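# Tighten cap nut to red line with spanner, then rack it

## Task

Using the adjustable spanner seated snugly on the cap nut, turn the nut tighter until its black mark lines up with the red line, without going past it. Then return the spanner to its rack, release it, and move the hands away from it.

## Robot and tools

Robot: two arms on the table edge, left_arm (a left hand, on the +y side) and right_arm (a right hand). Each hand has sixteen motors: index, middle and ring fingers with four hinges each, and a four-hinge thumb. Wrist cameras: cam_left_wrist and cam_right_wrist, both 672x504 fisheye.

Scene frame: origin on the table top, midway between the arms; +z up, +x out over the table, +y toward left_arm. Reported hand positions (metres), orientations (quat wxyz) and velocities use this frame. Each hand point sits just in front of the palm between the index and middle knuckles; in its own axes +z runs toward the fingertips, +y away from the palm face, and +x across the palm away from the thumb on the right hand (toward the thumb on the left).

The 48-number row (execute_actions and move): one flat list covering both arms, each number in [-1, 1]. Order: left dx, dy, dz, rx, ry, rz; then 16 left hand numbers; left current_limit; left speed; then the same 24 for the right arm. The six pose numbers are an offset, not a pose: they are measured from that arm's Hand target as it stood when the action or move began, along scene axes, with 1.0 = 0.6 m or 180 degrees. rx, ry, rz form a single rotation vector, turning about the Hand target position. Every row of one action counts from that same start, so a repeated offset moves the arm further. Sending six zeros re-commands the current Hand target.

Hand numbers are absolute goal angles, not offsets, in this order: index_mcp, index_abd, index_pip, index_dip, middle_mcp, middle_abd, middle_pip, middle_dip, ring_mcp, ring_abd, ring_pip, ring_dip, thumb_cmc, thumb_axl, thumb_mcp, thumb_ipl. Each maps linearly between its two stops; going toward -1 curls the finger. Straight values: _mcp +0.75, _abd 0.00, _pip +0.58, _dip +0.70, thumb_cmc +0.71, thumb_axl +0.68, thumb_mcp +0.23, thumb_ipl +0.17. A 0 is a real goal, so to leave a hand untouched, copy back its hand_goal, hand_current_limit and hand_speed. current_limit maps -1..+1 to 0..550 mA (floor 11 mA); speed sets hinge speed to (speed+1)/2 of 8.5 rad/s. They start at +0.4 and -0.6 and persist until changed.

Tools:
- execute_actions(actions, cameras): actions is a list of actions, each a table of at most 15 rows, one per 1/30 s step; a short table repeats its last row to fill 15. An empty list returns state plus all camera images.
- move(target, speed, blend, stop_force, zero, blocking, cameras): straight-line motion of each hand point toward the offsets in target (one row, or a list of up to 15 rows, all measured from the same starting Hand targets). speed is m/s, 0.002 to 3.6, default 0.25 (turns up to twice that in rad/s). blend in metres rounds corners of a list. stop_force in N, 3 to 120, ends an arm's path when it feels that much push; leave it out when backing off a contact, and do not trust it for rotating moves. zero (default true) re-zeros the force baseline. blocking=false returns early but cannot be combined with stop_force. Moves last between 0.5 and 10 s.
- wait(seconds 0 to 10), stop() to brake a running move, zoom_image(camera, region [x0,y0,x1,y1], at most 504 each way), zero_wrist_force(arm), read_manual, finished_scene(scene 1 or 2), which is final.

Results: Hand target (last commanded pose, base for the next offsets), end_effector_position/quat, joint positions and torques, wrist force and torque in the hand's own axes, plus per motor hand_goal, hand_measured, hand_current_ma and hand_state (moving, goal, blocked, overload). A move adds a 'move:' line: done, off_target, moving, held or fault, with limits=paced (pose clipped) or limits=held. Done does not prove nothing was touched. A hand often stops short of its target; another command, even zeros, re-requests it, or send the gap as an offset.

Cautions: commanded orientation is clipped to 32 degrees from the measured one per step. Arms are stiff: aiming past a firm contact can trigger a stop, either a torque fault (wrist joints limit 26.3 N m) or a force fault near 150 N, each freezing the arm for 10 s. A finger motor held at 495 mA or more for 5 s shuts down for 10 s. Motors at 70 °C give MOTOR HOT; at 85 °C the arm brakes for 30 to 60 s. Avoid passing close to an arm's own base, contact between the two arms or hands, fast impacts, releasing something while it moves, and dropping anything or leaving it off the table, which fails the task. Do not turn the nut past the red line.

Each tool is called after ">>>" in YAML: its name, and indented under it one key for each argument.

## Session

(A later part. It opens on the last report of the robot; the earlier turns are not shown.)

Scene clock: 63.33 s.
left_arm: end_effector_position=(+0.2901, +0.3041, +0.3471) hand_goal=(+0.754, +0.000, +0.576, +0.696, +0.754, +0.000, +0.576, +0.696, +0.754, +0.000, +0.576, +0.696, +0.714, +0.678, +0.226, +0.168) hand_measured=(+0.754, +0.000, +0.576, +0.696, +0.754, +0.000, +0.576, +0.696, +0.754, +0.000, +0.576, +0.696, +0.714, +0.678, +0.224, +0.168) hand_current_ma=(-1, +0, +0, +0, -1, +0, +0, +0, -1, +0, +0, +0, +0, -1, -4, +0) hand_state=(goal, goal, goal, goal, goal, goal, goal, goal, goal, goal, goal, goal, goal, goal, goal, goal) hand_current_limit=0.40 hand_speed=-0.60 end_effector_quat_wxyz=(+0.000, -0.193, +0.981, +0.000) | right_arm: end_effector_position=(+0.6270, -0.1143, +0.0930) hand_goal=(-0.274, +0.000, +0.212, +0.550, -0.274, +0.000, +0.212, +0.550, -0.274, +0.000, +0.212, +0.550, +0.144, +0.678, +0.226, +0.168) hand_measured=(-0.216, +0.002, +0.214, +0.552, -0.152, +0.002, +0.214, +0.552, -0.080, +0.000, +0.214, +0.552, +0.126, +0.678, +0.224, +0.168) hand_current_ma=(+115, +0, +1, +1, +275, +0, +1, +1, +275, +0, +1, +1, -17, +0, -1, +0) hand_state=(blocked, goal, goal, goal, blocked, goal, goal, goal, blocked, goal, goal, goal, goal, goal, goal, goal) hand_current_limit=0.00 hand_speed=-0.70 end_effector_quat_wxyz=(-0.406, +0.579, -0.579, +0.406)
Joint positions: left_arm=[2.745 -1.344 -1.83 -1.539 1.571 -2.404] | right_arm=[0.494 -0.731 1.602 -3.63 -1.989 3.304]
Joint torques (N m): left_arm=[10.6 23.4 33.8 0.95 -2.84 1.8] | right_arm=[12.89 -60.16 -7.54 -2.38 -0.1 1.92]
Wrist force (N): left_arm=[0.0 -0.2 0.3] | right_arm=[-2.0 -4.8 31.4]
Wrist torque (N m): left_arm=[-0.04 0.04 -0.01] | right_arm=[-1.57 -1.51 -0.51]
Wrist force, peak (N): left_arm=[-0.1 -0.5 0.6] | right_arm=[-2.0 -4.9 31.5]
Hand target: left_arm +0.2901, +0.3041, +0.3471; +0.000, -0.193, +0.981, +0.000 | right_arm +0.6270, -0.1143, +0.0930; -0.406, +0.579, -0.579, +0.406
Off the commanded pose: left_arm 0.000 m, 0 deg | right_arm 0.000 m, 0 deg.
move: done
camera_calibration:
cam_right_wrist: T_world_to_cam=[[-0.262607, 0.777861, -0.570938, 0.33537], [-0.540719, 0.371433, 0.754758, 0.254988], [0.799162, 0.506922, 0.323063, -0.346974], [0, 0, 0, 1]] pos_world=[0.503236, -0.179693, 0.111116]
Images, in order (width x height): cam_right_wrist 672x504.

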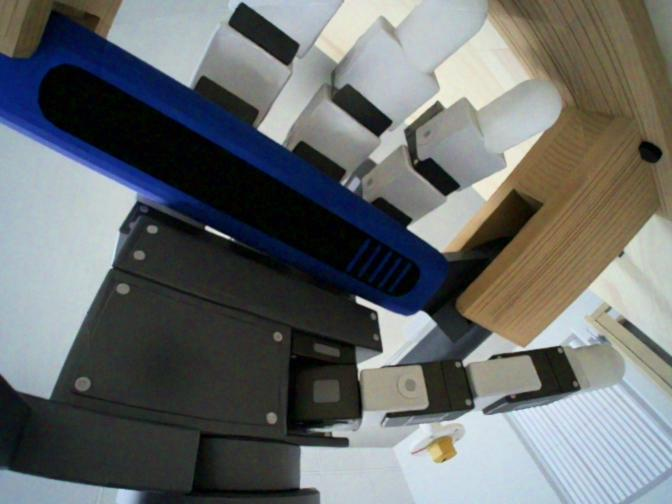

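>>> move:
  target: [0,0,0, 0,0,0, 0.754,0,0.576,0.696,0.754,0,0.576,0.696,0.754,0,0.576,0.696,0.714,0.678,0.226,0.168,0.4,-0.6, 0.0117,0,0.003,0,0,0.0111, 0.0685,0,0.2117,0.5507,0.0685,0,0.2117,0.5507,0.0685,0,0.2117,0.5507,0.143,0.678,0.226,0.168,0.0,-0.6]
  cameras: []
  speed: 0.03

>>> move:
  target: [0,0,0, 0,0,0, 0.754,0,0.576,0.696,0.754,0,0.576,0.696,0.754,0,0.576,0.696,0.714,0.678,0.226,0.168,0.4,-0.6, 0,0,0,0,0,0, -0.274,0,0.2117,0.5507,-0.274,0,0.2117,0.5507,-0.274,0,0.2117,0.5507,0.143,0.678,0.226,0.168,-0.5,-0.75]
  cameras: ["cam_right_wrist"]

Scene clock: 65.07 s.
left_arm: end_effector_position=(+0.2901, +0.3041, +0.3471) hand_goal=(+0.754, +0.000, +0.576, +0.696, +0.754, +0.000, +0.576, +0.696, +0.754, +0.000, +0.576, +0.696, +0.714, +0.678, +0.226, +0.168) hand_measured=(+0.754, +0.000, +0.576, +0.696, +0.754, +0.000, +0.576, +0.696, +0.754, +0.000, +0.576, +0.696, +0.714, +0.678, +0.224, +0.168) hand_current_ma=(-1, +0, +0, +0, -1, +0, +0, +0, -1, +0, +0, +0, +0, -1, -4, +0) hand_state=(goal, goal, goal, goal, goal, goal, goal, goal, goal, goal, goal, goal, goal, goal, goal, goal) hand_current_limit=0.40 hand_speed=-0.60 end_effector_quat_wxyz=(+0.000, -0.193, +0.981, +0.000) | right_arm: end_effector_position=(+0.6340, -0.1143, +0.0948) hand_goal=(+0.068, +0.000, +0.212, +0.550, +0.068, +0.000, +0.212, +0.550, +0.068, +0.000, +0.212, +0.550, +0.144, +0.678, +0.226, +0.168) hand_measured=(+0.060, +0.002, +0.214, +0.552, +0.060, +0.002, +0.214, +0.552, +0.060, +0.000, +0.214, +0.552, +0.126, +0.678, +0.224, +0.168) hand_current_ma=(-6, +0, +1, +1, -6, +0, +1, +1, -5, +0, +1, +1, -17, +0, -1, +0) hand_state=(goal, goal, goal, goal, goal, goal, goal, goal, goal, goal, goal, goal, goal, goal, goal, goal) hand_current_limit=0.00 hand_speed=-0.60 end_effector_quat_wxyz=(-0.413, +0.589, -0.569, +0.399)
Joint positions: left_arm=[2.745 -1.344 -1.83 -1.539 1.571 -2.404] | right_arm=[0.479 -0.729 1.592 -3.629 -1.943 3.284]
Joint torques (N m): left_arm=[12.18 22.92 34.05 1.03 -2.89 1.83] | right_arm=[-12.95 -39.31 -25.8 -0.01 1.12 -2.51]
Wrist force (N): left_arm=[0.1 -0.2 0.2] | right_arm=[0.1 -2.1 1.5]
Wrist torque (N m): left_arm=[-0.04 0.04 0.00] | right_arm=[0.00 -0.13 -0.04]
Wrist force, peak (N): left_arm=[-0.4 -0.4 0.5] | right_arm=[-2.0 -4.8 31.6]
Hand target: left_arm +0.2901, +0.3041, +0.3471; +0.000, -0.193, +0.981, +0.000 | right_arm +0.6340, -0.1143, +0.0948; -0.413, +0.589, -0.569, +0.399
Off the commanded pose: left_arm 0.000 m, 0 deg | right_arm 0.000 m, 0 deg.
move: done
No camera images: "cameras" was empty.

Scene clock: 65.77 s.
left_arm: end_effector_position=(+0.2901, +0.3041, +0.3471) hand_goal=(+0.754, +0.000, +0.576, +0.696, +0.754, +0.000, +0.576, +0.696, +0.754, +0.000, +0.576, +0.696, +0.714, +0.678, +0.226, +0.168) hand_measured=(+0.754, +0.000, +0.576, +0.696, +0.754, +0.000, +0.576, +0.696, +0.754, +0.000, +0.576, +0.696, +0.714, +0.678, +0.224, +0.168) hand_current_ma=(-1, +0, +0, +0, -1, +0, +0, +0, -1, +0, +0, +0, +0, -1, -4, +0) hand_state=(goal, goal, goal, goal, goal, goal, goal, goal, goal, goal, goal, goal, goal, goal, goal, goal) hand_current_limit=0.40 hand_speed=-0.60 end_effector_quat_wxyz=(+0.000, -0.193, +0.981, +0.000) | right_arm: end_effector_position=(+0.6340, -0.1143, +0.0948) hand_goal=(-0.274, +0.000, +0.212, +0.550, -0.274, +0.000, +0.212, +0.550, -0.274, +0.000, +0.212, +0.550, +0.144, +0.678, +0.226, +0.168) hand_measured=(-0.270, +0.002, +0.214, +0.552, -0.270, +0.002, +0.214, +0.552, -0.260, +0.000, +0.214, +0.552, +0.126, +0.678, +0.224, +0.168) hand_current_ma=(+1, +0, +1, +1, +2, +0, +1, +1, +12, +0, +1, +1, -17, +0, -1, +0) hand_state=(goal, goal, goal, goal, goal, goal, goal, goal, goal, goal, goal, goal, goal, goal, goal, goal) hand_current_limit=-0.50 hand_speed=-0.75 end_effector_quat_wxyz=(-0.413, +0.589, -0.569, +0.399)
Joint positions: left_arm=[2.745 -1.344 -1.83 -1.539 1.571 -2.404] | right_arm=[0.479 -0.729 1.592 -3.629 -1.942 3.284]
Joint torques (N m): left_arm=[12.17 23.33 34.24 0.84 -2.83 1.72] | right_arm=[-12.09 -40.84 -24.76 -0.64 0.8 -2.45]
Wrist force (N): left_arm=[0.1 -0.3 0.6] | right_arm=[-0.4 -3.0 2.8]
Wrist torque (N m): left_arm=[-0.08 0.05 0.00] | right_arm=[-0.01 -0.18 -0.13]
Wrist force, peak (N): left_arm=[0.2 -0.2 0.7] | right_arm=[0.0 -3.0 3.0]
Hand target: left_arm +0.2901, +0.3041, +0.3471; +0.000, -0.193, +0.981, +0.000 | right_arm +0.6340, -0.1143, +0.0948; -0.413, +0.589, -0.569, +0.399
Off the commanded pose: left_arm 0.000 m, 0 deg | right_arm 0.000 m, 0 deg.
move: done
camera_calibration:
cam_right_wrist: T_world_to_cam=[[-0.289605, 0.768191, -0.570974, 0.354254], [-0.553379, 0.35235, 0.754733, 0.263261], [0.780962, 0.534539, 0.323059, -0.338446], [0, 0, 0, 1]] pos_world=[0.51259, -0.183982, 0.112916]
Images, in order (width x height): cam_right_wrist 672x504.

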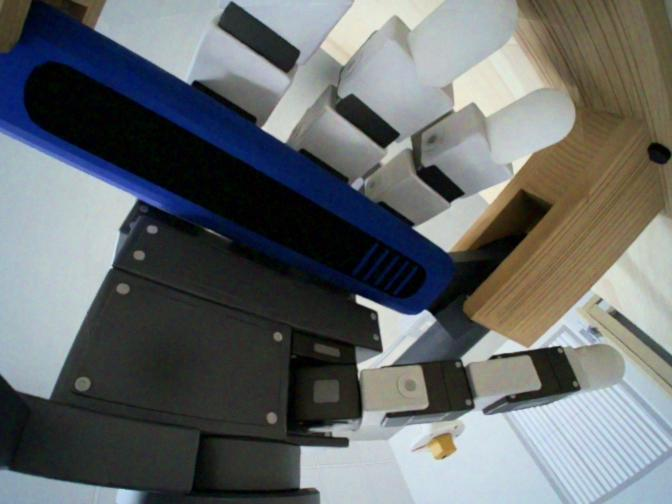

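>>> move:
  target: [0,0,0, 0,0,0, 0.754,0,0.576,0.696,0.754,0,0.576,0.696,0.754,0,0.576,0.696,0.714,0.678,0.226,0.168,0.4,-0.6, 0,0,0,0,0,0, -0.274,0,-0.81,0.5507,-0.274,0,-0.81,0.5507,-0.274,0,-0.81,0.5507,0.143,0.678,0.226,0.168,-0.3,-0.7]
  cameras: ["cam_right_wrist"]

Scene clock: 67.27 s.
left_arm: end_effector_position=(+0.2901, +0.3041, +0.3471) hand_goal=(+0.754, +0.000, +0.576, +0.696, +0.754, +0.000, +0.576, +0.696, +0.754, +0.000, +0.576, +0.696, +0.714, +0.678, +0.226, +0.168) hand_measured=(+0.754, +0.000, +0.576, +0.696, +0.754, +0.000, +0.576, +0.696, +0.754, +0.000, +0.576, +0.696, +0.714, +0.678, +0.224, +0.168) hand_current_ma=(-1, +0, +0, +0, -1, +0, +0, +0, -1, +0, +0, +0, +0, -1, -4, +0) hand_state=(goal, goal, goal, goal, goal, goal, goal, goal, goal, goal, goal, goal, goal, goal, goal, goal) hand_current_limit=0.40 hand_speed=-0.60 end_effector_quat_wxyz=(+0.000, -0.193, +0.981, +0.000) | right_arm: end_effector_position=(+0.6340, -0.1143, +0.0948) hand_goal=(-0.274, +0.000, -0.810, +0.550, -0.274, +0.000, -0.810, +0.550, -0.274, +0.000, -0.810, +0.550, +0.144, +0.678, +0.226, +0.168) hand_measured=(-0.262, -0.002, -0.694, +0.552, -0.260, -0.004, -0.708, +0.552, -0.250, -0.004, -0.734, +0.552, +0.126, +0.678, +0.224, +0.168) hand_current_ma=(+11, -1, +193, +1, +13, -1, +193, +1, +30, -1, +160, +1, -17, +0, -1, +0) hand_state=(goal, goal, blocked, goal, goal, goal, blocked, goal, blocked, goal, blocked, goal, goal, goal, goal, goal) hand_current_limit=-0.30 hand_speed=-0.70 end_effector_quat_wxyz=(-0.413, +0.589, -0.569, +0.399)
Joint positions: left_arm=[2.745 -1.344 -1.83 -1.539 1.571 -2.404] | right_arm=[0.479 -0.729 1.592 -3.629 -1.942 3.284]
Joint torques (N m): left_arm=[11.92 22.96 33.45 0.87 -2.77 1.86] | right_arm=[-8.22 -50.85 -20.56 -3.12 -1.06 -1.94]
Wrist force (N): left_arm=[0.1 -0.2 0.5] | right_arm=[-0.7 8.7 1.5]
Wrist torque (N m): left_arm=[-0.05 0.04 -0.01] | right_arm=[0.52 -0.44 -0.11]
Wrist force, peak (N): left_arm=[-0.2 -0.4 0.8] | right_arm=[-0.5 8.9 1.7]
Hand target: left_arm +0.2901, +0.3041, +0.3471; +0.000, -0.193, +0.981, +0.000 | right_arm +0.6340, -0.1143, +0.0948; -0.413, +0.589, -0.569, +0.399
Off the commanded pose: left_arm 0.000 m, 0 deg | right_arm 0.000 m, 0 deg.
move: done
camera_calibration:
cam_right_wrist: T_world_to_cam=[[-0.289614, 0.768227, -0.570921, 0.354259], [-0.553319, 0.352335, 0.754784, 0.263222], [0.781, 0.534497, 0.323034, -0.338471], [0, 0, 0, 1]] pos_world=[0.51259, -0.183982, 0.112916]
Images, in order (width x height): cam_right_wrist 672x504.

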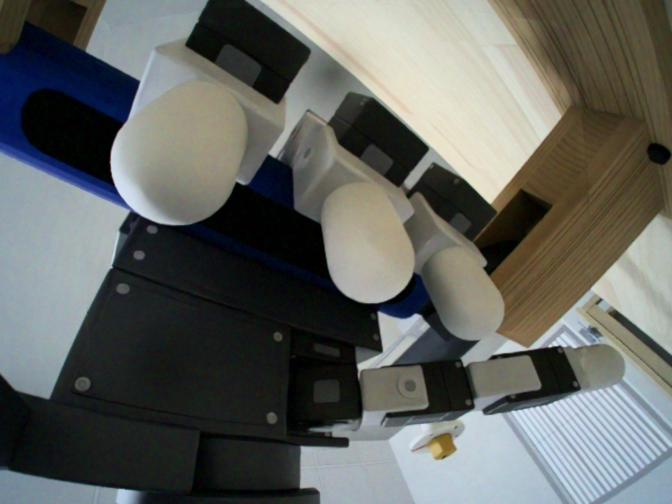

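>>> move:
  target: [0,0,0, 0,0,0, 0.754,0,0.576,0.696,0.754,0,0.576,0.696,0.754,0,0.576,0.696,0.714,0.678,0.226,0.168,0.4,-0.6, 0,0,0,0,0,0, -0.274,0,-0.81,-0.6,-0.274,0,-0.81,-0.6,-0.274,0,-0.81,-0.6,0.143,0.678,0.226,0.168,-0.1,-0.7]
  cameras: ["cam_right_wrist"]

Scene clock: 68.63 s.
left_arm: end_effector_position=(+0.2901, +0.3041, +0.3471) hand_goal=(+0.754, +0.000, +0.576, +0.696, +0.754, +0.000, +0.576, +0.696, +0.754, +0.000, +0.576, +0.696, +0.714, +0.678, +0.226, +0.168) hand_measured=(+0.754, +0.000, +0.576, +0.696, +0.754, +0.000, +0.576, +0.696, +0.754, +0.000, +0.576, +0.696, +0.714, +0.678, +0.224, +0.168) hand_current_ma=(-1, +0, +0, +0, -1, +0, +0, +0, -1, +0, +0, +0, +0, -1, -4, +0) hand_state=(goal, goal, goal, goal, goal, goal, goal, goal, goal, goal, goal, goal, goal, goal, goal, goal) hand_current_limit=0.40 hand_speed=-0.60 end_effector_quat_wxyz=(+0.000, -0.193, +0.981, +0.000) | right_arm: end_effector_position=(+0.6340, -0.1143, +0.0948) hand_goal=(-0.274, +0.000, -0.810, -0.600, -0.274, +0.000, -0.810, -0.600, -0.274, +0.000, -0.810, -0.600, +0.144, +0.678, +0.226, +0.168) hand_measured=(-0.264, -0.004, -0.696, -0.314, -0.260, -0.004, -0.712, -0.312, -0.250, -0.004, -0.736, -0.284, +0.126, +0.678, +0.224, +0.168) hand_current_ma=(+8, -1, +248, +247, +14, -1, +240, +248, +31, -1, +156, +247, -17, +0, -1, +0) hand_state=(goal, goal, blocked, blocked, goal, goal, blocked, blocked, blocked, goal, blocked, blocked, goal, goal, goal, goal) hand_current_limit=-0.10 hand_speed=-0.70 end_effector_quat_wxyz=(-0.413, +0.589, -0.569, +0.399)
Joint positions: left_arm=[2.745 -1.344 -1.83 -1.539 1.571 -2.404] | right_arm=[0.479 -0.729 1.592 -3.629 -1.942 3.284]
Joint torques (N m): left_arm=[11.05 23.24 34.19 1.05 -2.89 1.77] | right_arm=[-4.5 -65.59 -16.02 -5.42 -1.15 -1.36]
Wrist force (N): left_arm=[0.3 -0.3 0.6] | right_arm=[-0.1 11.6 -1.5]
Wrist torque (N m): left_arm=[-0.07 0.02 0.02] | right_arm=[0.80 -0.77 -0.35]
Wrist force, peak (N): left_arm=[-0.2 -0.3 0.6] | right_arm=[-0.2 11.9 -1.6]
Hand target: left_arm +0.2901, +0.3041, +0.3471; +0.000, -0.193, +0.981, +0.000 | right_arm +0.6340, -0.1143, +0.0948; -0.413, +0.589, -0.569, +0.399
Off the commanded pose: left_arm 0.000 m, 0 deg | right_arm 0.000 m, 0 deg.
move: done
camera_calibration:
cam_right_wrist: T_world_to_cam=[[-0.289614, 0.768227, -0.570921, 0.354259], [-0.553319, 0.352335, 0.754784, 0.263222], [0.781, 0.534497, 0.323034, -0.338471], [0, 0, 0, 1]] pos_world=[0.51259, -0.183982, 0.112916]
Images, in order (width x height): cam_right_wrist 672x504.

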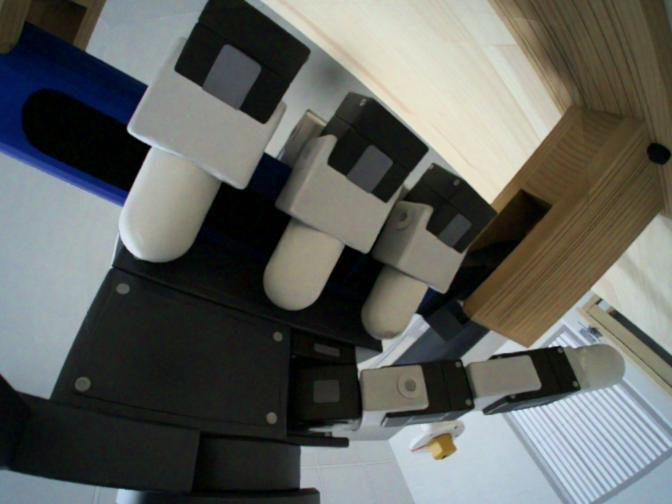

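>>> move:
  target: [0,0,0, 0,0,0, 0.754,0,0.576,0.696,0.754,0,0.576,0.696,0.754,0,0.576,0.696,0.714,0.678,0.226,0.168,0.4,-0.6, 0,0,0,0,0,0, -0.42,0,-0.9,-0.6,-0.42,0,-0.9,-0.6,-0.42,0,-0.9,-0.6,0.143,0.678,0.226,0.168,0.2,-0.7]
  cameras: ["cam_right_wrist"]

Scene clock: 69.40 s.
left_arm: end_effector_position=(+0.2901, +0.3041, +0.3471) hand_goal=(+0.754, +0.000, +0.576, +0.696, +0.754, +0.000, +0.576, +0.696, +0.754, +0.000, +0.576, +0.696, +0.714, +0.678, +0.226, +0.168) hand_measured=(+0.754, +0.000, +0.576, +0.696, +0.754, +0.000, +0.576, +0.696, +0.754, +0.000, +0.576, +0.696, +0.714, +0.678, +0.224, +0.168) hand_current_ma=(-1, +0, +0, +0, -1, +0, +0, +0, -1, +0, +0, +0, +0, -1, -4, +0) hand_state=(goal, goal, goal, goal, goal, goal, goal, goal, goal, goal, goal, goal, goal, goal, goal, goal) hand_current_limit=0.40 hand_speed=-0.60 end_effector_quat_wxyz=(+0.000, -0.193, +0.981, +0.000) | right_arm: end_effector_position=(+0.6340, -0.1143, +0.0948) hand_goal=(-0.420, +0.000, -0.900, -0.600, -0.420, +0.000, -0.900, -0.600, -0.420, +0.000, -0.900, -0.600, +0.144, +0.678, +0.226, +0.168) hand_measured=(-0.276, -0.004, -0.696, -0.326, -0.272, -0.004, -0.712, -0.318, -0.264, -0.004, -0.736, -0.290, +0.126, +0.678, +0.224, +0.168) hand_current_ma=(+330, -1, +330, +330, +330, -1, +330, +330, +330, -1, +330, +330, -17, +0, -1, +0) hand_state=(blocked, goal, blocked, blocked, blocked, goal, blocked, blocked, blocked, goal, blocked, blocked, goal, goal, goal, goal) hand_current_limit=0.20 hand_speed=-0.70 end_effector_quat_wxyz=(-0.413, +0.589, -0.569, +0.399)
Joint positions: left_arm=[2.745 -1.344 -1.83 -1.539 1.571 -2.404] | right_arm=[0.479 -0.729 1.592 -3.629 -1.942 3.284]
Joint torques (N m): left_arm=[12.16 22.66 33.67 1.16 -3.02 1.81] | right_arm=[-2.57 -71.65 -15.02 -6.73 -1.15 -1.06]
Wrist force (N): left_arm=[-0.1 0.0 0.5] | right_arm=[-1.2 9.7 1.1]
Wrist torque (N m): left_arm=[-0.04 0.07 -0.02] | right_arm=[0.68 -0.43 -0.23]
Wrist force, peak (N): left_arm=[0.1 -0.3 0.7] | right_arm=[0.0 11.7 -1.7]
Hand target: left_arm +0.2901, +0.3041, +0.3471; +0.000, -0.193, +0.981, +0.000 | right_arm +0.6340, -0.1143, +0.0948; -0.413, +0.589, -0.569, +0.399
Off the commanded pose: left_arm 0.000 m, 0 deg | right_arm 0.000 m, 0 deg.
move: done
camera_calibration:
cam_right_wrist: T_world_to_cam=[[-0.289582, 0.768207, -0.570965, 0.354244], [-0.553336, 0.352379, 0.754751, 0.263242], [0.781, 0.534498, 0.323034, -0.338471], [0, 0, 0, 1]] pos_world=[0.51259, -0.183982, 0.112916]
Images, in order (width x height): cam_right_wrist 672x504.

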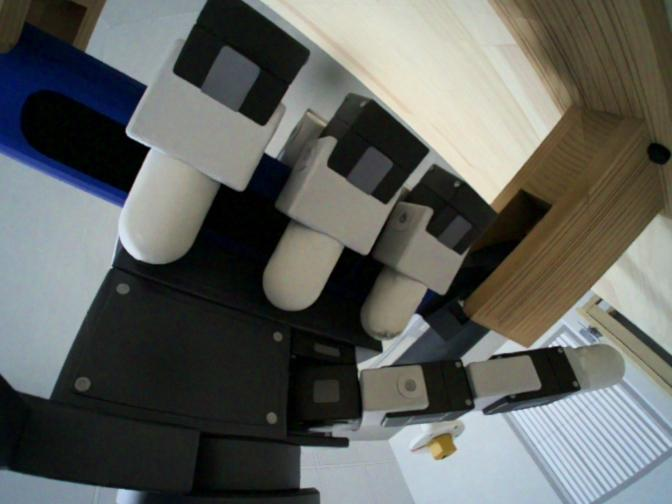

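>>> move:
  target: [0,0,0, 0,0,0, 0.754,0,0.576,0.696,0.754,0,0.576,0.696,0.754,0,0.576,0.696,0.714,0.678,0.226,0.168,0.4,-0.6, 0,0,0.05,0,0,0, -0.42,0,-0.9,-0.6,-0.42,0,-0.9,-0.6,-0.42,0,-0.9,-0.6,0.143,0.678,0.226,0.168,0.2,-0.7]
  cameras: ["cam_right_wrist"]
  speed: 0.05

Scene clock: 72.37 s.
left_arm: end_effector_position=(+0.2901, +0.3041, +0.3471) hand_goal=(+0.754, +0.000, +0.576, +0.696, +0.754, +0.000, +0.576, +0.696, +0.754, +0.000, +0.576, +0.696, +0.714, +0.678, +0.226, +0.168) hand_measured=(+0.754, +0.000, +0.576, +0.696, +0.754, +0.000, +0.576, +0.696, +0.754, +0.000, +0.576, +0.696, +0.714, +0.678, +0.224, +0.168) hand_current_ma=(-1, +0, +0, +0, -1, +0, +0, +0, -1, +0, +0, +0, +0, -1, -4, +0) hand_state=(goal, goal, goal, goal, goal, goal, goal, goal, goal, goal, goal, goal, goal, goal, goal, goal) hand_current_limit=0.40 hand_speed=-0.60 end_effector_quat_wxyz=(+0.000, -0.193, +0.981, +0.000) | right_arm: end_effector_position=(+0.6340, -0.1143, +0.1247) hand_goal=(-0.420, +0.000, -0.900, -0.600, -0.420, +0.000, -0.900, -0.600, -0.420, +0.000, -0.900, -0.600, +0.144, +0.678, +0.226, +0.168) hand_measured=(-0.276, -0.004, -0.696, -0.326, -0.272, -0.004, -0.712, -0.318, -0.264, -0.004, -0.736, -0.290, +0.126, +0.678, +0.224, +0.168) hand_current_ma=(+330, -2, +330, +330, +330, -2, +330, +330, +330, -2, +330, +330, -17, +0, -1, +0) hand_state=(blocked, goal, blocked, blocked, blocked, goal, blocked, blocked, blocked, goal, blocked, blocked, goal, goal, goal, goal) hand_current_limit=0.20 hand_speed=-0.70 end_effector_quat_wxyz=(-0.413, +0.589, -0.569, +0.399)
Joint positions: left_arm=[2.745 -1.344 -1.83 -1.539 1.571 -2.404] | right_arm=[0.479 -0.781 1.592 -3.577 -1.942 3.284]
Joint torques (N m): left_arm=[11.93 22.91 33.75 1 -2.87 1.6] | right_arm=[6.66 -71 -31.1 -1.97 -1.25 -1.94]
Wrist force (N): left_arm=[0.1 -0.3 0.5] | right_arm=[-0.1 8.5 3.5]
Wrist torque (N m): left_arm=[-0.07 0.05 0.00] | right_arm=[0.51 -0.20 -0.07]
Wrist force, peak (N): left_arm=[0.1 -0.4 0.7] | right_arm=[0.1 11.7 1.5]
Hand target: left_arm +0.2901, +0.3041, +0.3471; +0.000, -0.193, +0.981, +0.000 | right_arm +0.6340, -0.1143, +0.1248; -0.413, +0.589, -0.569, +0.399
Off the commanded pose: left_arm 0.000 m, 0 deg | right_arm 0.000 m, 0 deg.
move: done
camera_calibration:
cam_right_wrist: T_world_to_cam=[[-0.289582, 0.768207, -0.570965, 0.371316], [-0.553336, 0.352379, 0.754751, 0.240675], [0.781, 0.534498, 0.323034, -0.348129], [0, 0, 0, 1]] pos_world=[0.51259, -0.183982, 0.142816]
Images, in order (width x height): cam_right_wrist 672x504.

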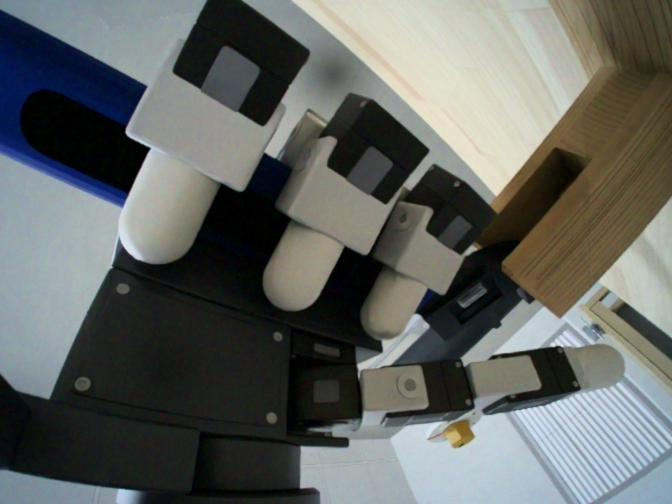

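>>> move:
  target: [0,0,0, 0,0,0, 0.754,0,0.576,0.696,0.754,0,0.576,0.696,0.754,0,0.576,0.696,0.714,0.678,0.226,0.168,0.4,-0.6, -0.06,-0.03,0.26,0,0,0, -0.42,0,-0.9,-0.6,-0.42,0,-0.9,-0.6,-0.42,0,-0.9,-0.6,0.143,0.678,0.226,0.168,0.2,-0.7]
  cameras: ["all"]
  speed: 0.15

>>> zoom_image:
  camera: "cam_right_wrist"
  region: [400, 180, 600, 380]

Scene clock: 74.40 s.
left_arm: end_effector_position=(+0.2901, +0.3041, +0.3471) hand_goal=(+0.754, +0.000, +0.576, +0.696, +0.754, +0.000, +0.576, +0.696, +0.754, +0.000, +0.576, +0.696, +0.714, +0.678, +0.226, +0.168) hand_measured=(+0.754, +0.000, +0.576, +0.696, +0.754, +0.000, +0.576, +0.696, +0.754, +0.000, +0.576, +0.696, +0.714, +0.678, +0.224, +0.168) hand_current_ma=(-1, +0, +0, +0, -1, +0, +0, +0, -1, +0, +0, +0, +0, -1, -4, +0) hand_state=(goal, goal, goal, goal, goal, goal, goal, goal, goal, goal, goal, goal, goal, goal, goal, goal) hand_current_limit=0.40 hand_speed=-0.60 end_effector_quat_wxyz=(+0.000, -0.193, +0.981, +0.000) | right_arm: end_effector_position=(+0.5980, -0.1323, +0.2807) hand_goal=(-0.420, +0.000, -0.900, -0.600, -0.420, +0.000, -0.900, -0.600, -0.420, +0.000, -0.900, -0.600, +0.144, +0.678, +0.226, +0.168) hand_measured=(-0.276, -0.004, -0.696, -0.328, -0.272, -0.004, -0.712, -0.318, -0.264, -0.004, -0.736, -0.290, +0.126, +0.678, +0.224, +0.168) hand_current_ma=(+330, -2, +330, +330, +330, -2, +330, +330, +330, -2, +330, +330, -17, +0, -1, +0) hand_state=(blocked, goal, blocked, blocked, blocked, goal, blocked, blocked, blocked, goal, blocked, blocked, goal, goal, goal, goal) hand_current_limit=0.20 hand_speed=-0.70 end_effector_quat_wxyz=(-0.413, +0.589, -0.569, +0.399)
Joint positions: left_arm=[2.745 -1.344 -1.83 -1.539 1.571 -2.404] | right_arm=[0.477 -1.088 1.639 -3.317 -1.94 3.283]
Joint torques (N m): left_arm=[11.99 21.96 34.56 1.04 -2.8 1.64] | right_arm=[-13.63 -61.04 -33.88 -1.62 1.03 2.31]
Wrist force (N): left_arm=[0.0 -0.3 0.3] | right_arm=[-0.1 6.9 4.4]
Wrist torque (N m): left_arm=[-0.05 0.06 -0.02] | right_arm=[0.38 -0.12 0.00]
Wrist force, peak (N): left_arm=[0.0 -0.6 0.6] | right_arm=[0.0 9.7 4.1]
Hand target: left_arm +0.2901, +0.3041, +0.3471; +0.000, -0.193, +0.981, +0.000 | right_arm +0.5980, -0.1323, +0.2808; -0.413, +0.589, -0.569, +0.399
Off the commanded pose: left_arm 0.000 m, 0 deg | right_arm 0.000 m, 0 deg.
move: done
camera_calibration:
cam_left_wrist: T_world_to_cam=[[0.951476, -0.306391, -0.0286124, -0.20056], [-0.197363, -0.678936, 0.707173, -0.027254], [-0.236098, -0.667211, -0.706461, 0.646383], [0, 0, 0, 1]] pos_world=[0.338059, 0.35132, 0.47018]
cam_right_wrist: T_world_to_cam=[[-0.289563, 0.768164, -0.571032, 0.463791], [-0.553401, 0.352409, 0.754689, 0.109412], [0.780962, 0.534539, 0.323058, -0.360766], [0, 0, 0, 1]] pos_world=[0.47659, -0.201982, 0.298816]

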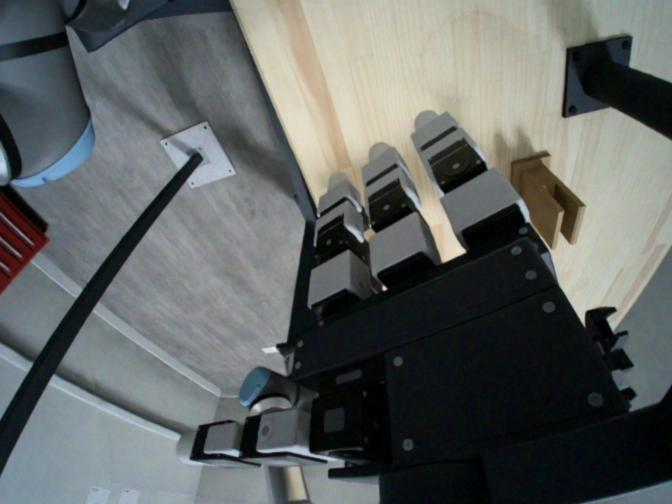

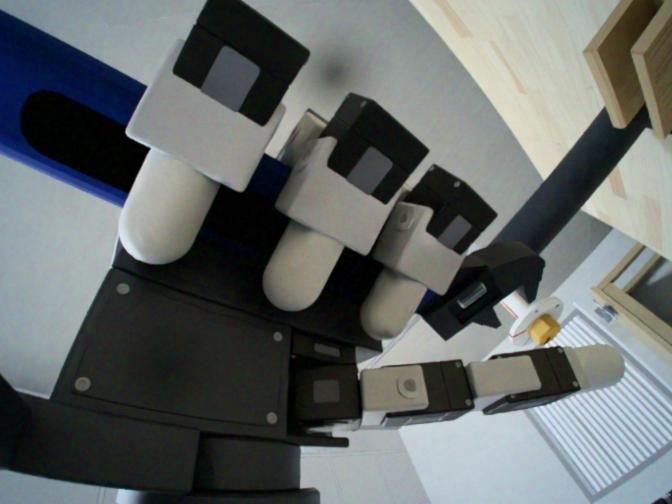

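Scaled by 2.520 from the camera's 672x504 image, which has a finer 960x720 frame.

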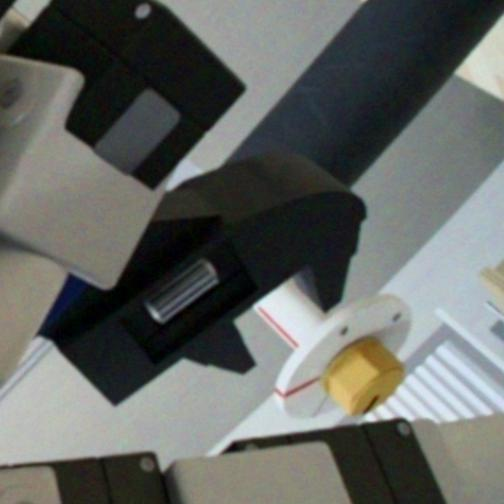

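>>> zoom_image:
  camera: "cam_right_wrist"
  region: [410, 230, 570, 350]

Scaled by 3.150 from the camera's 672x504 image, which has a finer 960x720 frame.

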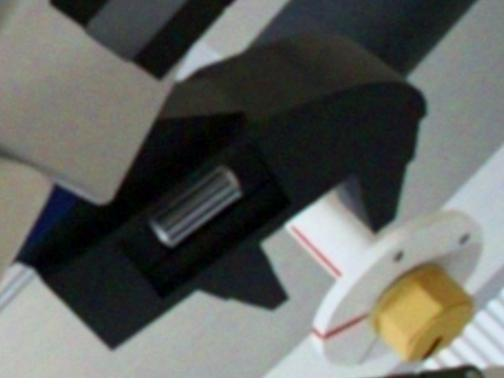

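>>> move:
  target: [0.1133,-0.2517,-0.0783, 0,0,0.2444, 0.754,0,0.576,0.696,0.754,0,0.576,0.696,0.754,0,0.576,0.696,0.714,0.678,0.226,0.168,0.4,-0.6, 0,-0.16,0.02,0,0,0, -0.42,0,-0.9,-0.6,-0.42,0,-0.9,-0.6,-0.42,0,-0.9,-0.6,0.143,0.678,0.226,0.168,0.2,-0.7]
  cameras: ["cam_left_wrist"]
  speed: 0.25

>>> zoom_image:
  camera: "cam_left_wrist"
  region: [540, 220, 672, 380]

Scene clock: 79.63 s.
left_arm: end_effector_position=(+0.3581, +0.1531, +0.3001) hand_goal=(+0.754, +0.000, +0.576, +0.696, +0.754, +0.000, +0.576, +0.696, +0.754, +0.000, +0.576, +0.696, +0.714, +0.678, +0.226, +0.168) hand_measured=(+0.754, +0.000, +0.576, +0.696, +0.754, +0.000, +0.576, +0.696, +0.754, +0.000, +0.576, +0.696, +0.714, +0.678, +0.224, +0.168) hand_current_ma=(-1, +0, +0, +0, -1, +0, +0, +0, -1, +0, +0, +0, +0, -1, -4, +0) hand_state=(goal, goal, goal, goal, goal, goal, goal, goal, goal, goal, goal, goal, goal, goal, goal, goal) hand_current_limit=0.40 hand_speed=-0.60 end_effector_quat_wxyz=(+0.000, -0.547, +0.837, +0.000) | right_arm: end_effector_position=(+0.5980, -0.2283, +0.2928) hand_goal=(-0.420, +0.000, -0.900, -0.600, -0.420, +0.000, -0.900, -0.600, -0.420, +0.000, -0.900, -0.600, +0.144, +0.678, +0.226, +0.168) hand_measured=(-0.276, -0.004, -0.696, -0.328, -0.272, -0.004, -0.712, -0.318, -0.264, -0.004, -0.736, -0.290, +0.126, +0.678, +0.224, +0.168) hand_current_ma=(+330, -2, +330, +330, +330, -2, +330, +330, +330, -2, +330, +330, -17, +0, -1, +0) hand_state=(blocked, goal, blocked, blocked, blocked, goal, blocked, blocked, blocked, goal, blocked, blocked, goal, goal, goal, goal) hand_current_limit=0.20 hand_speed=-0.70 end_effector_quat_wxyz=(-0.413, +0.589, -0.569, +0.399)
Joint positions: left_arm=[2.667 -1.699 -1.614 -1.399 1.571 -3.249] | right_arm=[0.309 -1.209 1.79 -3.365 -1.784 3.22]
Joint torques (N m): left_arm=[-11.95 22.73 33.15 4.09 2.34 -2.12] | right_arm=[-13.37 -55.53 -14.69 -6.91 1.24 -2.37]
Wrist force (N): left_arm=[-0.2 -0.1 -0.1] | right_arm=[0.1 6.8 3.9]
Wrist torque (N m): left_arm=[-0.01 0.02 0.13] | right_arm=[0.41 -0.17 0.04]
Wrist force, peak (N): left_arm=[-0.3 -0.4 1.0] | right_arm=[-0.3 7.4 4.5]
Hand target: left_arm +0.3581, +0.1531, +0.3001; +0.000, -0.547, +0.837, +0.000 | right_arm +0.5980, -0.2283, +0.2928; -0.413, +0.589, -0.569, +0.399
Off the commanded pose: left_arm 0.000 m, 0 deg | right_arm 0.000 m, 0 deg.
move: done
camera_calibration:
cam_left_wrist: T_world_to_cam=[[0.897421, 0.440244, -0.0286567, -0.407813], [0.329458, -0.625554, 0.707206, -0.279942], [0.293417, -0.644102, -0.706427, 0.335335], [0, 0, 0, 1]] pos_world=[0.359817, 0.220409, 0.42318]
Images, in order (width x height): cam_left_wrist 672x504.

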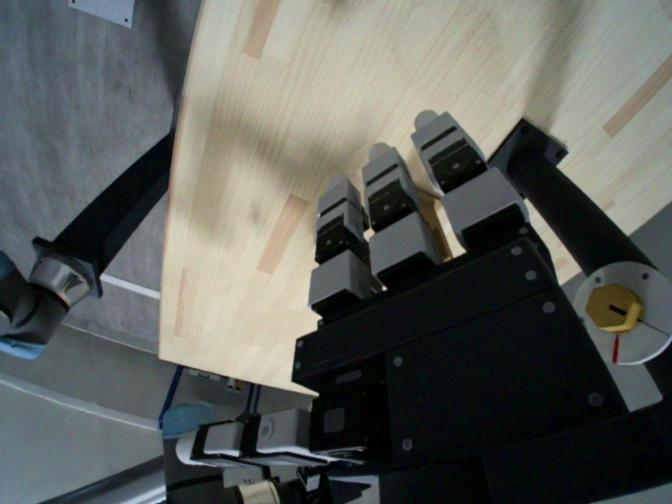

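Scaled by 3.150 from the camera's 672x504 image, which has a finer 960x720 frame.

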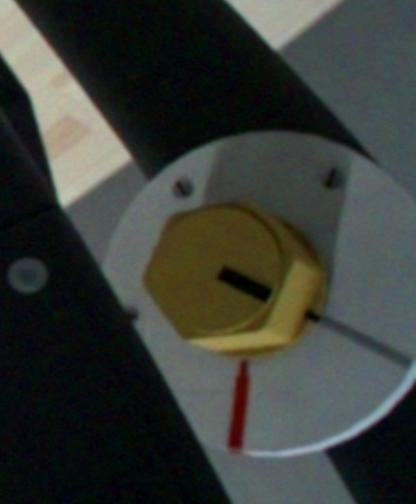

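>>> zoom_image:
  camera: "cam_left_wrist"
  region: [575, 275, 655, 340]

Scaled by 6.300 from the camera's 672x504 image, which has a finer 960x720 frame.

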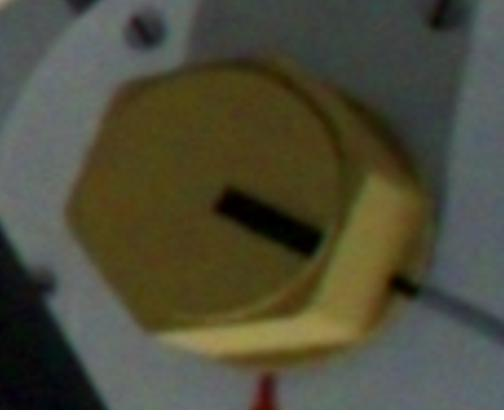

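>>> wait:
  seconds: 0.1
  cameras: ["cam_right_wrist"]

>>> zoom_image:
  camera: "cam_right_wrist"
  region: [420, 230, 550, 340]

Scene clock: 84.20 s.
left_arm: end_effector_position=(+0.3581, +0.1531, +0.3001) hand_goal=(+0.754, +0.000, +0.576, +0.696, +0.754, +0.000, +0.576, +0.696, +0.754, +0.000, +0.576, +0.696, +0.714, +0.678, +0.226, +0.168) hand_measured=(+0.754, +0.000, +0.576, +0.696, +0.754, +0.000, +0.576, +0.696, +0.754, +0.000, +0.576, +0.696, +0.714, +0.678, +0.224, +0.168) hand_current_ma=(-1, +0, +0, +0, -1, +0, +0, +0, -1, +0, +0, +0, +0, -1, -4, +0) hand_state=(goal, goal, goal, goal, goal, goal, goal, goal, goal, goal, goal, goal, goal, goal, goal, goal) hand_current_limit=0.40 hand_speed=-0.60 end_effector_quat_wxyz=(+0.000, -0.547, +0.837, +0.000) | right_arm: end_effector_position=(+0.5980, -0.2283, +0.2928) hand_goal=(-0.420, +0.000, -0.900, -0.600, -0.420, +0.000, -0.900, -0.600, -0.420, +0.000, -0.900, -0.600, +0.144, +0.678, +0.226, +0.168) hand_measured=(-0.276, -0.004, -0.696, -0.328, -0.272, -0.004, -0.712, -0.318, -0.264, -0.004, -0.736, -0.290, +0.126, +0.678, +0.224, +0.168) hand_current_ma=(+330, -2, +330, +330, +330, -2, +330, +330, +330, -2, +330, +330, -17, +0, -1, +0) hand_state=(blocked, goal, blocked, blocked, blocked, goal, blocked, blocked, blocked, goal, blocked, blocked, goal, goal, goal, goal) hand_current_limit=0.20 hand_speed=-0.70 end_effector_quat_wxyz=(-0.413, +0.589, -0.569, +0.399)
Joint positions: left_arm=[2.667 -1.699 -1.614 -1.399 1.571 -3.25] | right_arm=[0.309 -1.209 1.79 -3.365 -1.784 3.22]
Joint torques (N m): left_arm=[-12.29 21.22 34.37 4.14 2.36 -1.8] | right_arm=[-13.28 -55.34 -14.49 -6.89 1.16 -2.35]
Wrist force (N): left_arm=[-0.5 -0.2 -0.2] | right_arm=[-0.2 6.6 4.2]
Wrist torque (N m): left_arm=[-0.01 0.07 0.11] | right_arm=[0.35 -0.15 0.02]
Wrist force, peak (N): left_arm=[-0.8 -0.1 -0.1] | right_arm=[-0.2 7.3 4.2]
Hand target: left_arm +0.3581, +0.1531, +0.3001; +0.000, -0.547, +0.837, +0.000 | right_arm +0.5980, -0.2283, +0.2928; -0.413, +0.589, -0.569, +0.399
Off the commanded pose: left_arm 0.000 m, 0 deg | right_arm 0.000 m, 0 deg.
wait: 0.10 s; at rest from the start
camera_calibration:
cam_right_wrist: T_world_to_cam=[[-0.289605, 0.768191, -0.570974, 0.544455], [-0.553379, 0.35235, 0.754733, 0.13407], [0.780962, 0.534539, 0.323059, -0.313359], [0, 0, 0, 1]] pos_world=[0.47659, -0.297982, 0.310916]
Images, in order (width x height): cam_right_wrist 672x504.

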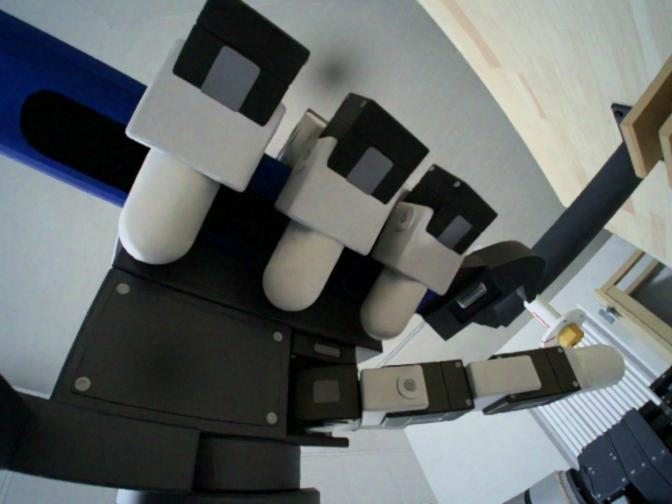

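Scaled by 3.877 from the camera's 672x504 image, which has a finer 960x720 frame.

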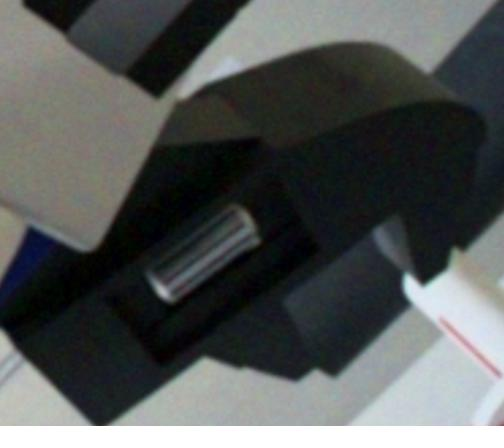

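>>> move:
  target:
    - [-0.0633,0.3383,0.045, 0,0,-0.1944, 0.754,0,0.576,0.696,0.754,0,0.576,0.696,0.754,0,0.576,0.696,0.714,0.678,0.226,0.168,0.4,-0.6, -0.0883,0.2138,-0.03,0.0722,0,0, -0.42,0,-0.9,-0.6,-0.42,0,-0.9,-0.6,-0.42,0,-0.9,-0.6,0.143,0.678,0.226,0.168,0.2,-0.7]
    - [-0.0633,0.3383,0.045, 0,0,-0.1944, 0.754,0,0.576,0.696,0.754,0,0.576,0.696,0.754,0,0.576,0.696,0.714,0.678,0.226,0.168,0.4,-0.6, -0.0883,0.4572,-0.0533,0.0722,0,0, -0.42,0,-0.9,-0.6,-0.42,0,-0.9,-0.6,-0.42,0,-0.9,-0.6,0.143,0.678,0.226,0.168,0.2,-0.7]
  cameras: ["all"]
  speed: [0.2, 0.08]

Scene clock: 91.83 s.
left_arm: end_effector_position=(+0.3201, +0.3561, +0.3271) hand_goal=(+0.754, +0.000, +0.576, +0.696, +0.754, +0.000, +0.576, +0.696, +0.754, +0.000, +0.576, +0.696, +0.714, +0.678, +0.226, +0.168) hand_measured=(+0.754, +0.000, +0.576, +0.696, +0.754, +0.000, +0.576, +0.696, +0.754, +0.000, +0.576, +0.696, +0.714, +0.678, +0.224, +0.168) hand_current_ma=(-1, +0, +0, +0, -1, +0, +0, +0, -1, +0, +0, +0, +0, -1, -4, +0) hand_state=(goal, goal, goal, goal, goal, goal, goal, goal, goal, goal, goal, goal, goal, goal, goal, goal) hand_current_limit=0.40 hand_speed=-0.60 end_effector_quat_wxyz=(+0.000, -0.270, +0.963, +0.000) | right_arm: end_effector_position=(+0.5450, +0.0459, +0.2609) hand_goal=(-0.420, +0.000, -0.900, -0.600, -0.420, +0.000, -0.900, -0.600, -0.420, +0.000, -0.900, -0.600, +0.144, +0.678, +0.226, +0.168) hand_measured=(-0.276, -0.004, -0.696, -0.328, -0.272, -0.004, -0.712, -0.318, -0.264, -0.004, -0.736, -0.290, +0.126, +0.678, +0.224, +0.168) hand_current_ma=(+330, -2, +330, +330, +330, -2, +330, +330, +330, -2, +330, +330, -17, +0, -1, +0) hand_state=(blocked, goal, blocked, blocked, blocked, goal, blocked, blocked, blocked, goal, blocked, blocked, goal, goal, goal, goal) hand_current_limit=0.20 hand_speed=-0.70 end_effector_quat_wxyz=(-0.477, +0.538, -0.611, +0.332)
Joint positions: left_arm=[2.927 -1.328 -1.893 -1.492 1.571 -2.379] | right_arm=[0.727 -0.924 1.454 -3.284 -2.101 3.585]
Joint torques (N m): left_arm=[12.16 22.86 13.72 0.92 -2.65 2.14] | right_arm=[13.67 -43.29 -34.75 -1.53 -2.26 2.51]
Wrist force (N): left_arm=[-0.1 -0.1 0.3] | right_arm=[0.5 7.2 4.1]
Wrist torque (N m): left_arm=[-0.05 0.06 -0.01] | right_arm=[0.46 -0.11 -0.22]
Wrist force, peak (N): left_arm=[0.0 -0.3 0.7] | right_arm=[0.3 7.6 4.2]
Hand target: left_arm +0.3201, +0.3561, +0.3271; +0.000, -0.270, +0.963, +0.000 | right_arm +0.5450, +0.0460, +0.2608; +0.477, -0.538, +0.611, -0.332
Off the commanded pose: left_arm 0.000 m, 0 deg | right_arm 0.000 m, 0 deg.
move: done
camera_calibration:
cam_left_wrist: T_world_to_cam=[[0.987704, -0.153687, -0.0286641, -0.27976], [-0.0886233, -0.701452, 0.707185, 0.0013045], [-0.128792, -0.695949, -0.706447, 0.649901], [0, 0, 0, 1]] pos_world=[0.360137, 0.410218, 0.45018]
cam_right_wrist: T_world_to_cam=[[-0.289541, 0.87694, -0.383591, 0.246329], [-0.553426, 0.173599, 0.814606, 0.0248453], [0.780952, 0.448151, 0.435057, -0.433468], [0, 0, 0, 1]] pos_world=[0.42359, -0.0260698, 0.262834]

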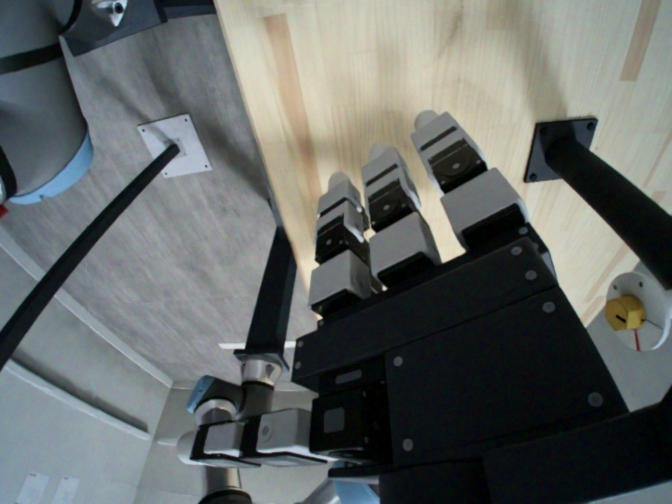

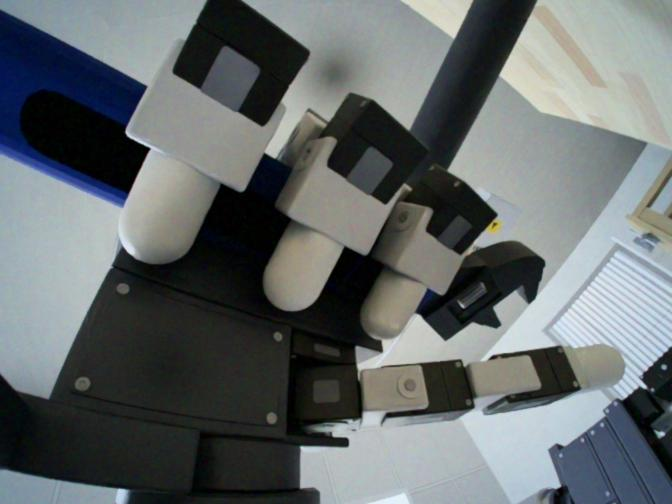

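>>> zoom_image:
  camera: "cam_right_wrist"
  region: [425, 230, 555, 350]

>>> zoom_image:
  camera: "cam_left_wrist"
  region: [590, 240, 672, 380]

Scaled by 3.877 from the camera's 672x504 image, which has a finer 960x720 frame.

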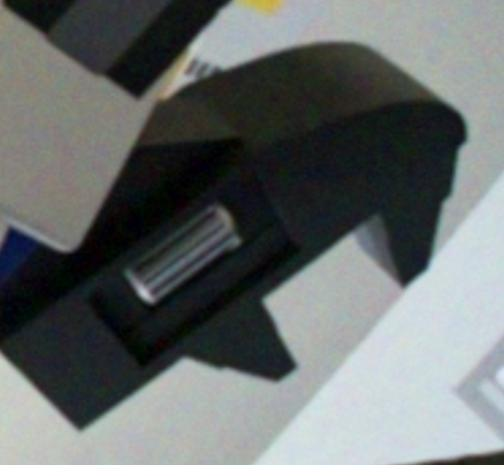

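Scaled by 3.600 from the camera's 672x504 image, which has a finer 960x720 frame.

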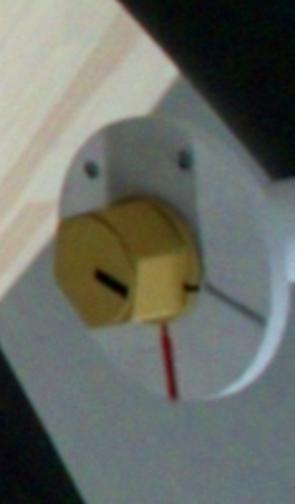

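>>> move:
  target: [0,0,0, 0,0,-0.05, 0.754,0,0.576,0.696,0.754,0,0.576,0.696,0.754,0,0.576,0.696,0.714,0.678,0.226,0.168,0.4,-0.6, 0.0333,0,0,0,0,0, -0.42,0,-0.9,-0.6,-0.42,0,-0.9,-0.6,-0.42,0,-0.9,-0.6,0.143,0.678,0.226,0.168,0.2,-0.7]
  cameras: ["all"]
  speed: 0.05

>>> zoom_image:
  camera: "cam_left_wrist"
  region: [570, 220, 672, 380]

>>> zoom_image:
  camera: "cam_right_wrist"
  region: [425, 220, 565, 350]

Scene clock: 96.77 s.
left_arm: end_effector_position=(+0.3201, +0.3561, +0.3271) hand_goal=(+0.754, +0.000, +0.576, +0.696, +0.754, +0.000, +0.576, +0.696, +0.754, +0.000, +0.576, +0.696, +0.714, +0.678, +0.226, +0.168) hand_measured=(+0.754, +0.000, +0.576, +0.696, +0.754, +0.000, +0.576, +0.696, +0.754, +0.000, +0.576, +0.696, +0.714, +0.678, +0.224, +0.168) hand_current_ma=(-1, +0, +0, +0, -1, +0, +0, +0, -1, +0, +0, +0, +0, -1, -4, +0) hand_state=(goal, goal, goal, goal, goal, goal, goal, goal, goal, goal, goal, goal, goal, goal, goal, goal) hand_current_limit=0.40 hand_speed=-0.60 end_effector_quat_wxyz=(+0.000, -0.194, +0.981, +0.000) | right_arm: end_effector_position=(+0.5650, +0.0460, +0.2608) hand_goal=(-0.420, +0.000, -0.900, -0.600, -0.420, +0.000, -0.900, -0.600, -0.420, +0.000, -0.900, -0.600, +0.144, +0.678, +0.226, +0.168) hand_measured=(-0.276, -0.004, -0.696, -0.328, -0.272, -0.004, -0.712, -0.318, -0.264, -0.004, -0.736, -0.290, +0.126, +0.678, +0.224, +0.168) hand_current_ma=(+330, -2, +330, +330, +330, -2, +330, +330, +330, -2, +330, +330, -17, +0, -1, +0) hand_state=(blocked, goal, blocked, blocked, blocked, goal, blocked, blocked, blocked, goal, blocked, blocked, goal, goal, goal, goal) hand_current_limit=0.20 hand_speed=-0.70 end_effector_quat_wxyz=(-0.477, +0.538, -0.611, +0.332)
Joint positions: left_arm=[2.897 -1.32 -1.899 -1.494 1.571 -2.252] | right_arm=[0.708 -0.896 1.405 -3.267 -2.083 3.577]
Joint torques (N m): left_arm=[-10.86 22.96 13.73 0.93 1.91 2.82] | right_arm=[-13.54 -46.08 -35.19 -1.53 0.93 -2.27]
Wrist force (N): left_arm=[-0.1 0.0 0.2] | right_arm=[0.2 7.1 4.1]
Wrist torque (N m): left_arm=[-0.02 0.04 -0.02] | right_arm=[0.46 -0.08 -0.09]
Wrist force, peak (N): left_arm=[0.2 -0.6 0.4] | right_arm=[0.5 7.4 4.3]
Hand target: left_arm +0.3201, +0.3561, +0.3271; +0.000, -0.193, +0.981, +0.000 | right_arm +0.5650, +0.0460, +0.2608; +0.477, -0.538, +0.611, -0.332
Off the commanded pose: left_arm 0.000 m, 0 deg | right_arm 0.000 m, 0 deg.
move: done
camera_calibration:
cam_left_wrist: T_world_to_cam=[[0.951571, -0.306095, -0.0286071, -0.213902], [-0.197149, -0.67898, 0.707191, 0.028046], [-0.235891, -0.667302, -0.706444, 0.673985], [0, 0, 0, 1]] pos_world=[0.368059, 0.40332, 0.45018]
cam_right_wrist: T_world_to_cam=[[-0.289571, 0.876923, -0.383608, 0.252049], [-0.553362, 0.173636, 0.814642, 0.0358593], [0.780986, 0.448171, 0.434976, -0.449125], [0, 0, 0, 1]] pos_world=[0.44359, -0.0259698, 0.262834]

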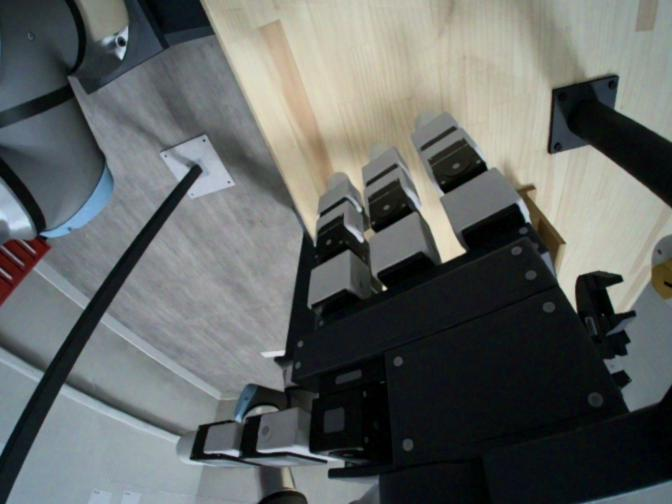

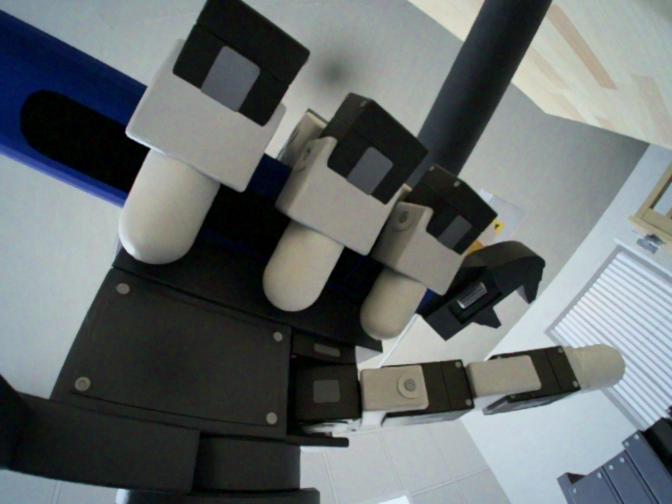

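Scaled by 3.150 from the camera's 672x504 image, which has a finer 960x720 frame.

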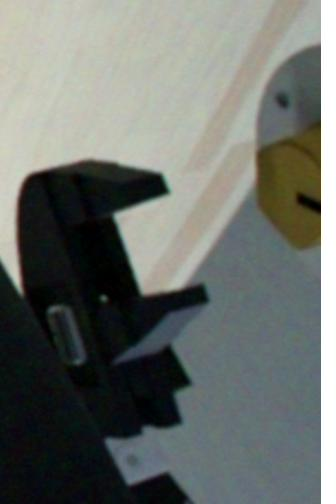

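Scaled by 3.600 from the camera's 672x504 image, which has a finer 960x720 frame.

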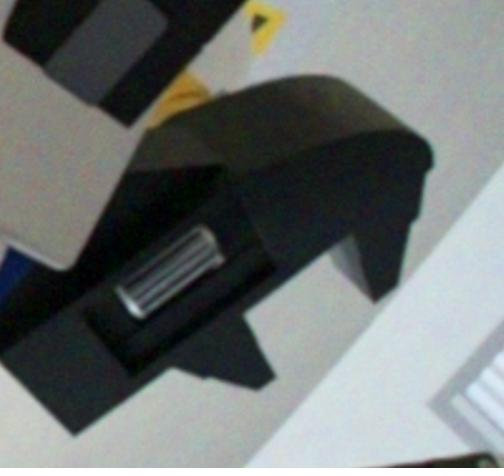

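>>> move:
  target: [0,0,0, 0,0,-0.02, 0.754,0,0.576,0.696,0.754,0,0.576,0.696,0.754,0,0.576,0.696,0.714,0.678,0.226,0.168,0.4,-0.6, 0.0133,0,0,0,0,0, -0.42,0,-0.9,-0.6,-0.42,0,-0.9,-0.6,-0.42,0,-0.9,-0.6,0.143,0.678,0.226,0.168,0.2,-0.7]
  cameras: ["cam_right_wrist"]
  speed: 0.04

>>> zoom_image:
  camera: "cam_right_wrist"
  region: [425, 220, 565, 350]

Scene clock: 98.57 s.
left_arm: end_effector_position=(+0.3201, +0.3561, +0.3271) hand_goal=(+0.754, +0.000, +0.576, +0.696, +0.754, +0.000, +0.576, +0.696, +0.754, +0.000, +0.576, +0.696, +0.714, +0.678, +0.226, +0.168) hand_measured=(+0.754, +0.000, +0.576, +0.696, +0.754, +0.000, +0.576, +0.696, +0.754, +0.000, +0.576, +0.696, +0.714, +0.678, +0.224, +0.168) hand_current_ma=(-1, +0, +0, +0, -1, +0, +0, +0, -1, +0, +0, +0, +0, -1, -4, +0) hand_state=(goal, goal, goal, goal, goal, goal, goal, goal, goal, goal, goal, goal, goal, goal, goal, goal) hand_current_limit=0.40 hand_speed=-0.60 end_effector_quat_wxyz=(+0.000, -0.163, +0.987, +0.000) | right_arm: end_effector_position=(+0.5730, +0.0460, +0.2608) hand_goal=(-0.420, +0.000, -0.900, -0.600, -0.420, +0.000, -0.900, -0.600, -0.420, +0.000, -0.900, -0.600, +0.144, +0.678, +0.226, +0.168) hand_measured=(-0.276, -0.004, -0.696, -0.328, -0.272, -0.004, -0.712, -0.318, -0.264, -0.004, -0.736, -0.290, +0.126, +0.678, +0.224, +0.168) hand_current_ma=(+330, -2, +330, +330, +330, -2, +330, +330, +330, -2, +330, +330, -17, +0, -1, +0) hand_state=(blocked, goal, blocked, blocked, blocked, goal, blocked, blocked, blocked, goal, blocked, blocked, goal, goal, goal, goal) hand_current_limit=0.20 hand_speed=-0.70 end_effector_quat_wxyz=(-0.477, +0.538, -0.611, +0.332)
Joint positions: left_arm=[2.886 -1.315 -1.902 -1.495 1.571 -2.201] | right_arm=[0.7 -0.885 1.384 -3.26 -2.076 3.573]
Joint torques (N m): left_arm=[-12.26 21.18 12.7 0.96 0.64 1.82] | right_arm=[-13.22 -46.63 -34.19 -1.56 0.97 -2.35]
Wrist force (N): left_arm=[-0.2 0.0 0.2] | right_arm=[0.6 7.0 3.9]
Wrist torque (N m): left_arm=[-0.02 0.04 -0.05] | right_arm=[0.47 -0.12 -0.05]
Wrist force, peak (N): left_arm=[-0.3 -0.5 0.1] | right_arm=[0.6 7.4 4.0]
Hand target: left_arm +0.3201, +0.3561, +0.3271; +0.000, -0.162, +0.987, +0.000 | right_arm +0.5730, +0.0460, +0.2608; +0.477, -0.538, +0.611, -0.332
Off the commanded pose: left_arm 0.000 m, 0 deg | right_arm 0.000 m, 0 deg.
move: done
camera_calibration:
cam_right_wrist: T_world_to_cam=[[-0.289571, 0.876923, -0.383608, 0.254337], [-0.553362, 0.173636, 0.814642, 0.0402309], [0.780986, 0.448171, 0.434976, -0.455295], [0, 0, 0, 1]] pos_world=[0.45149, -0.0259698, 0.262834]
Images, in order (width x height): cam_right_wrist 672x504.

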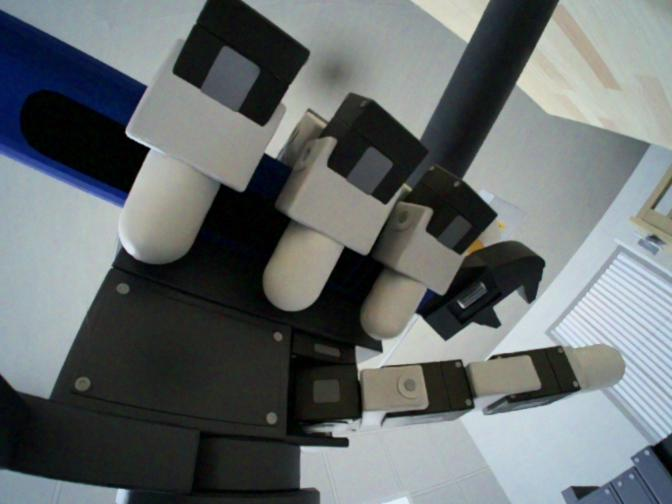

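Scaled by 3.600 from the camera's 672x504 image, which has a finer 960x720 frame.

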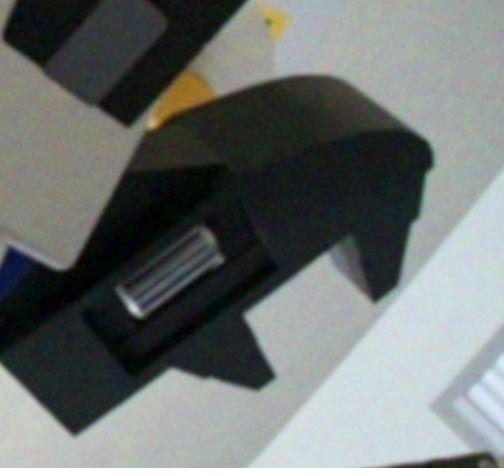

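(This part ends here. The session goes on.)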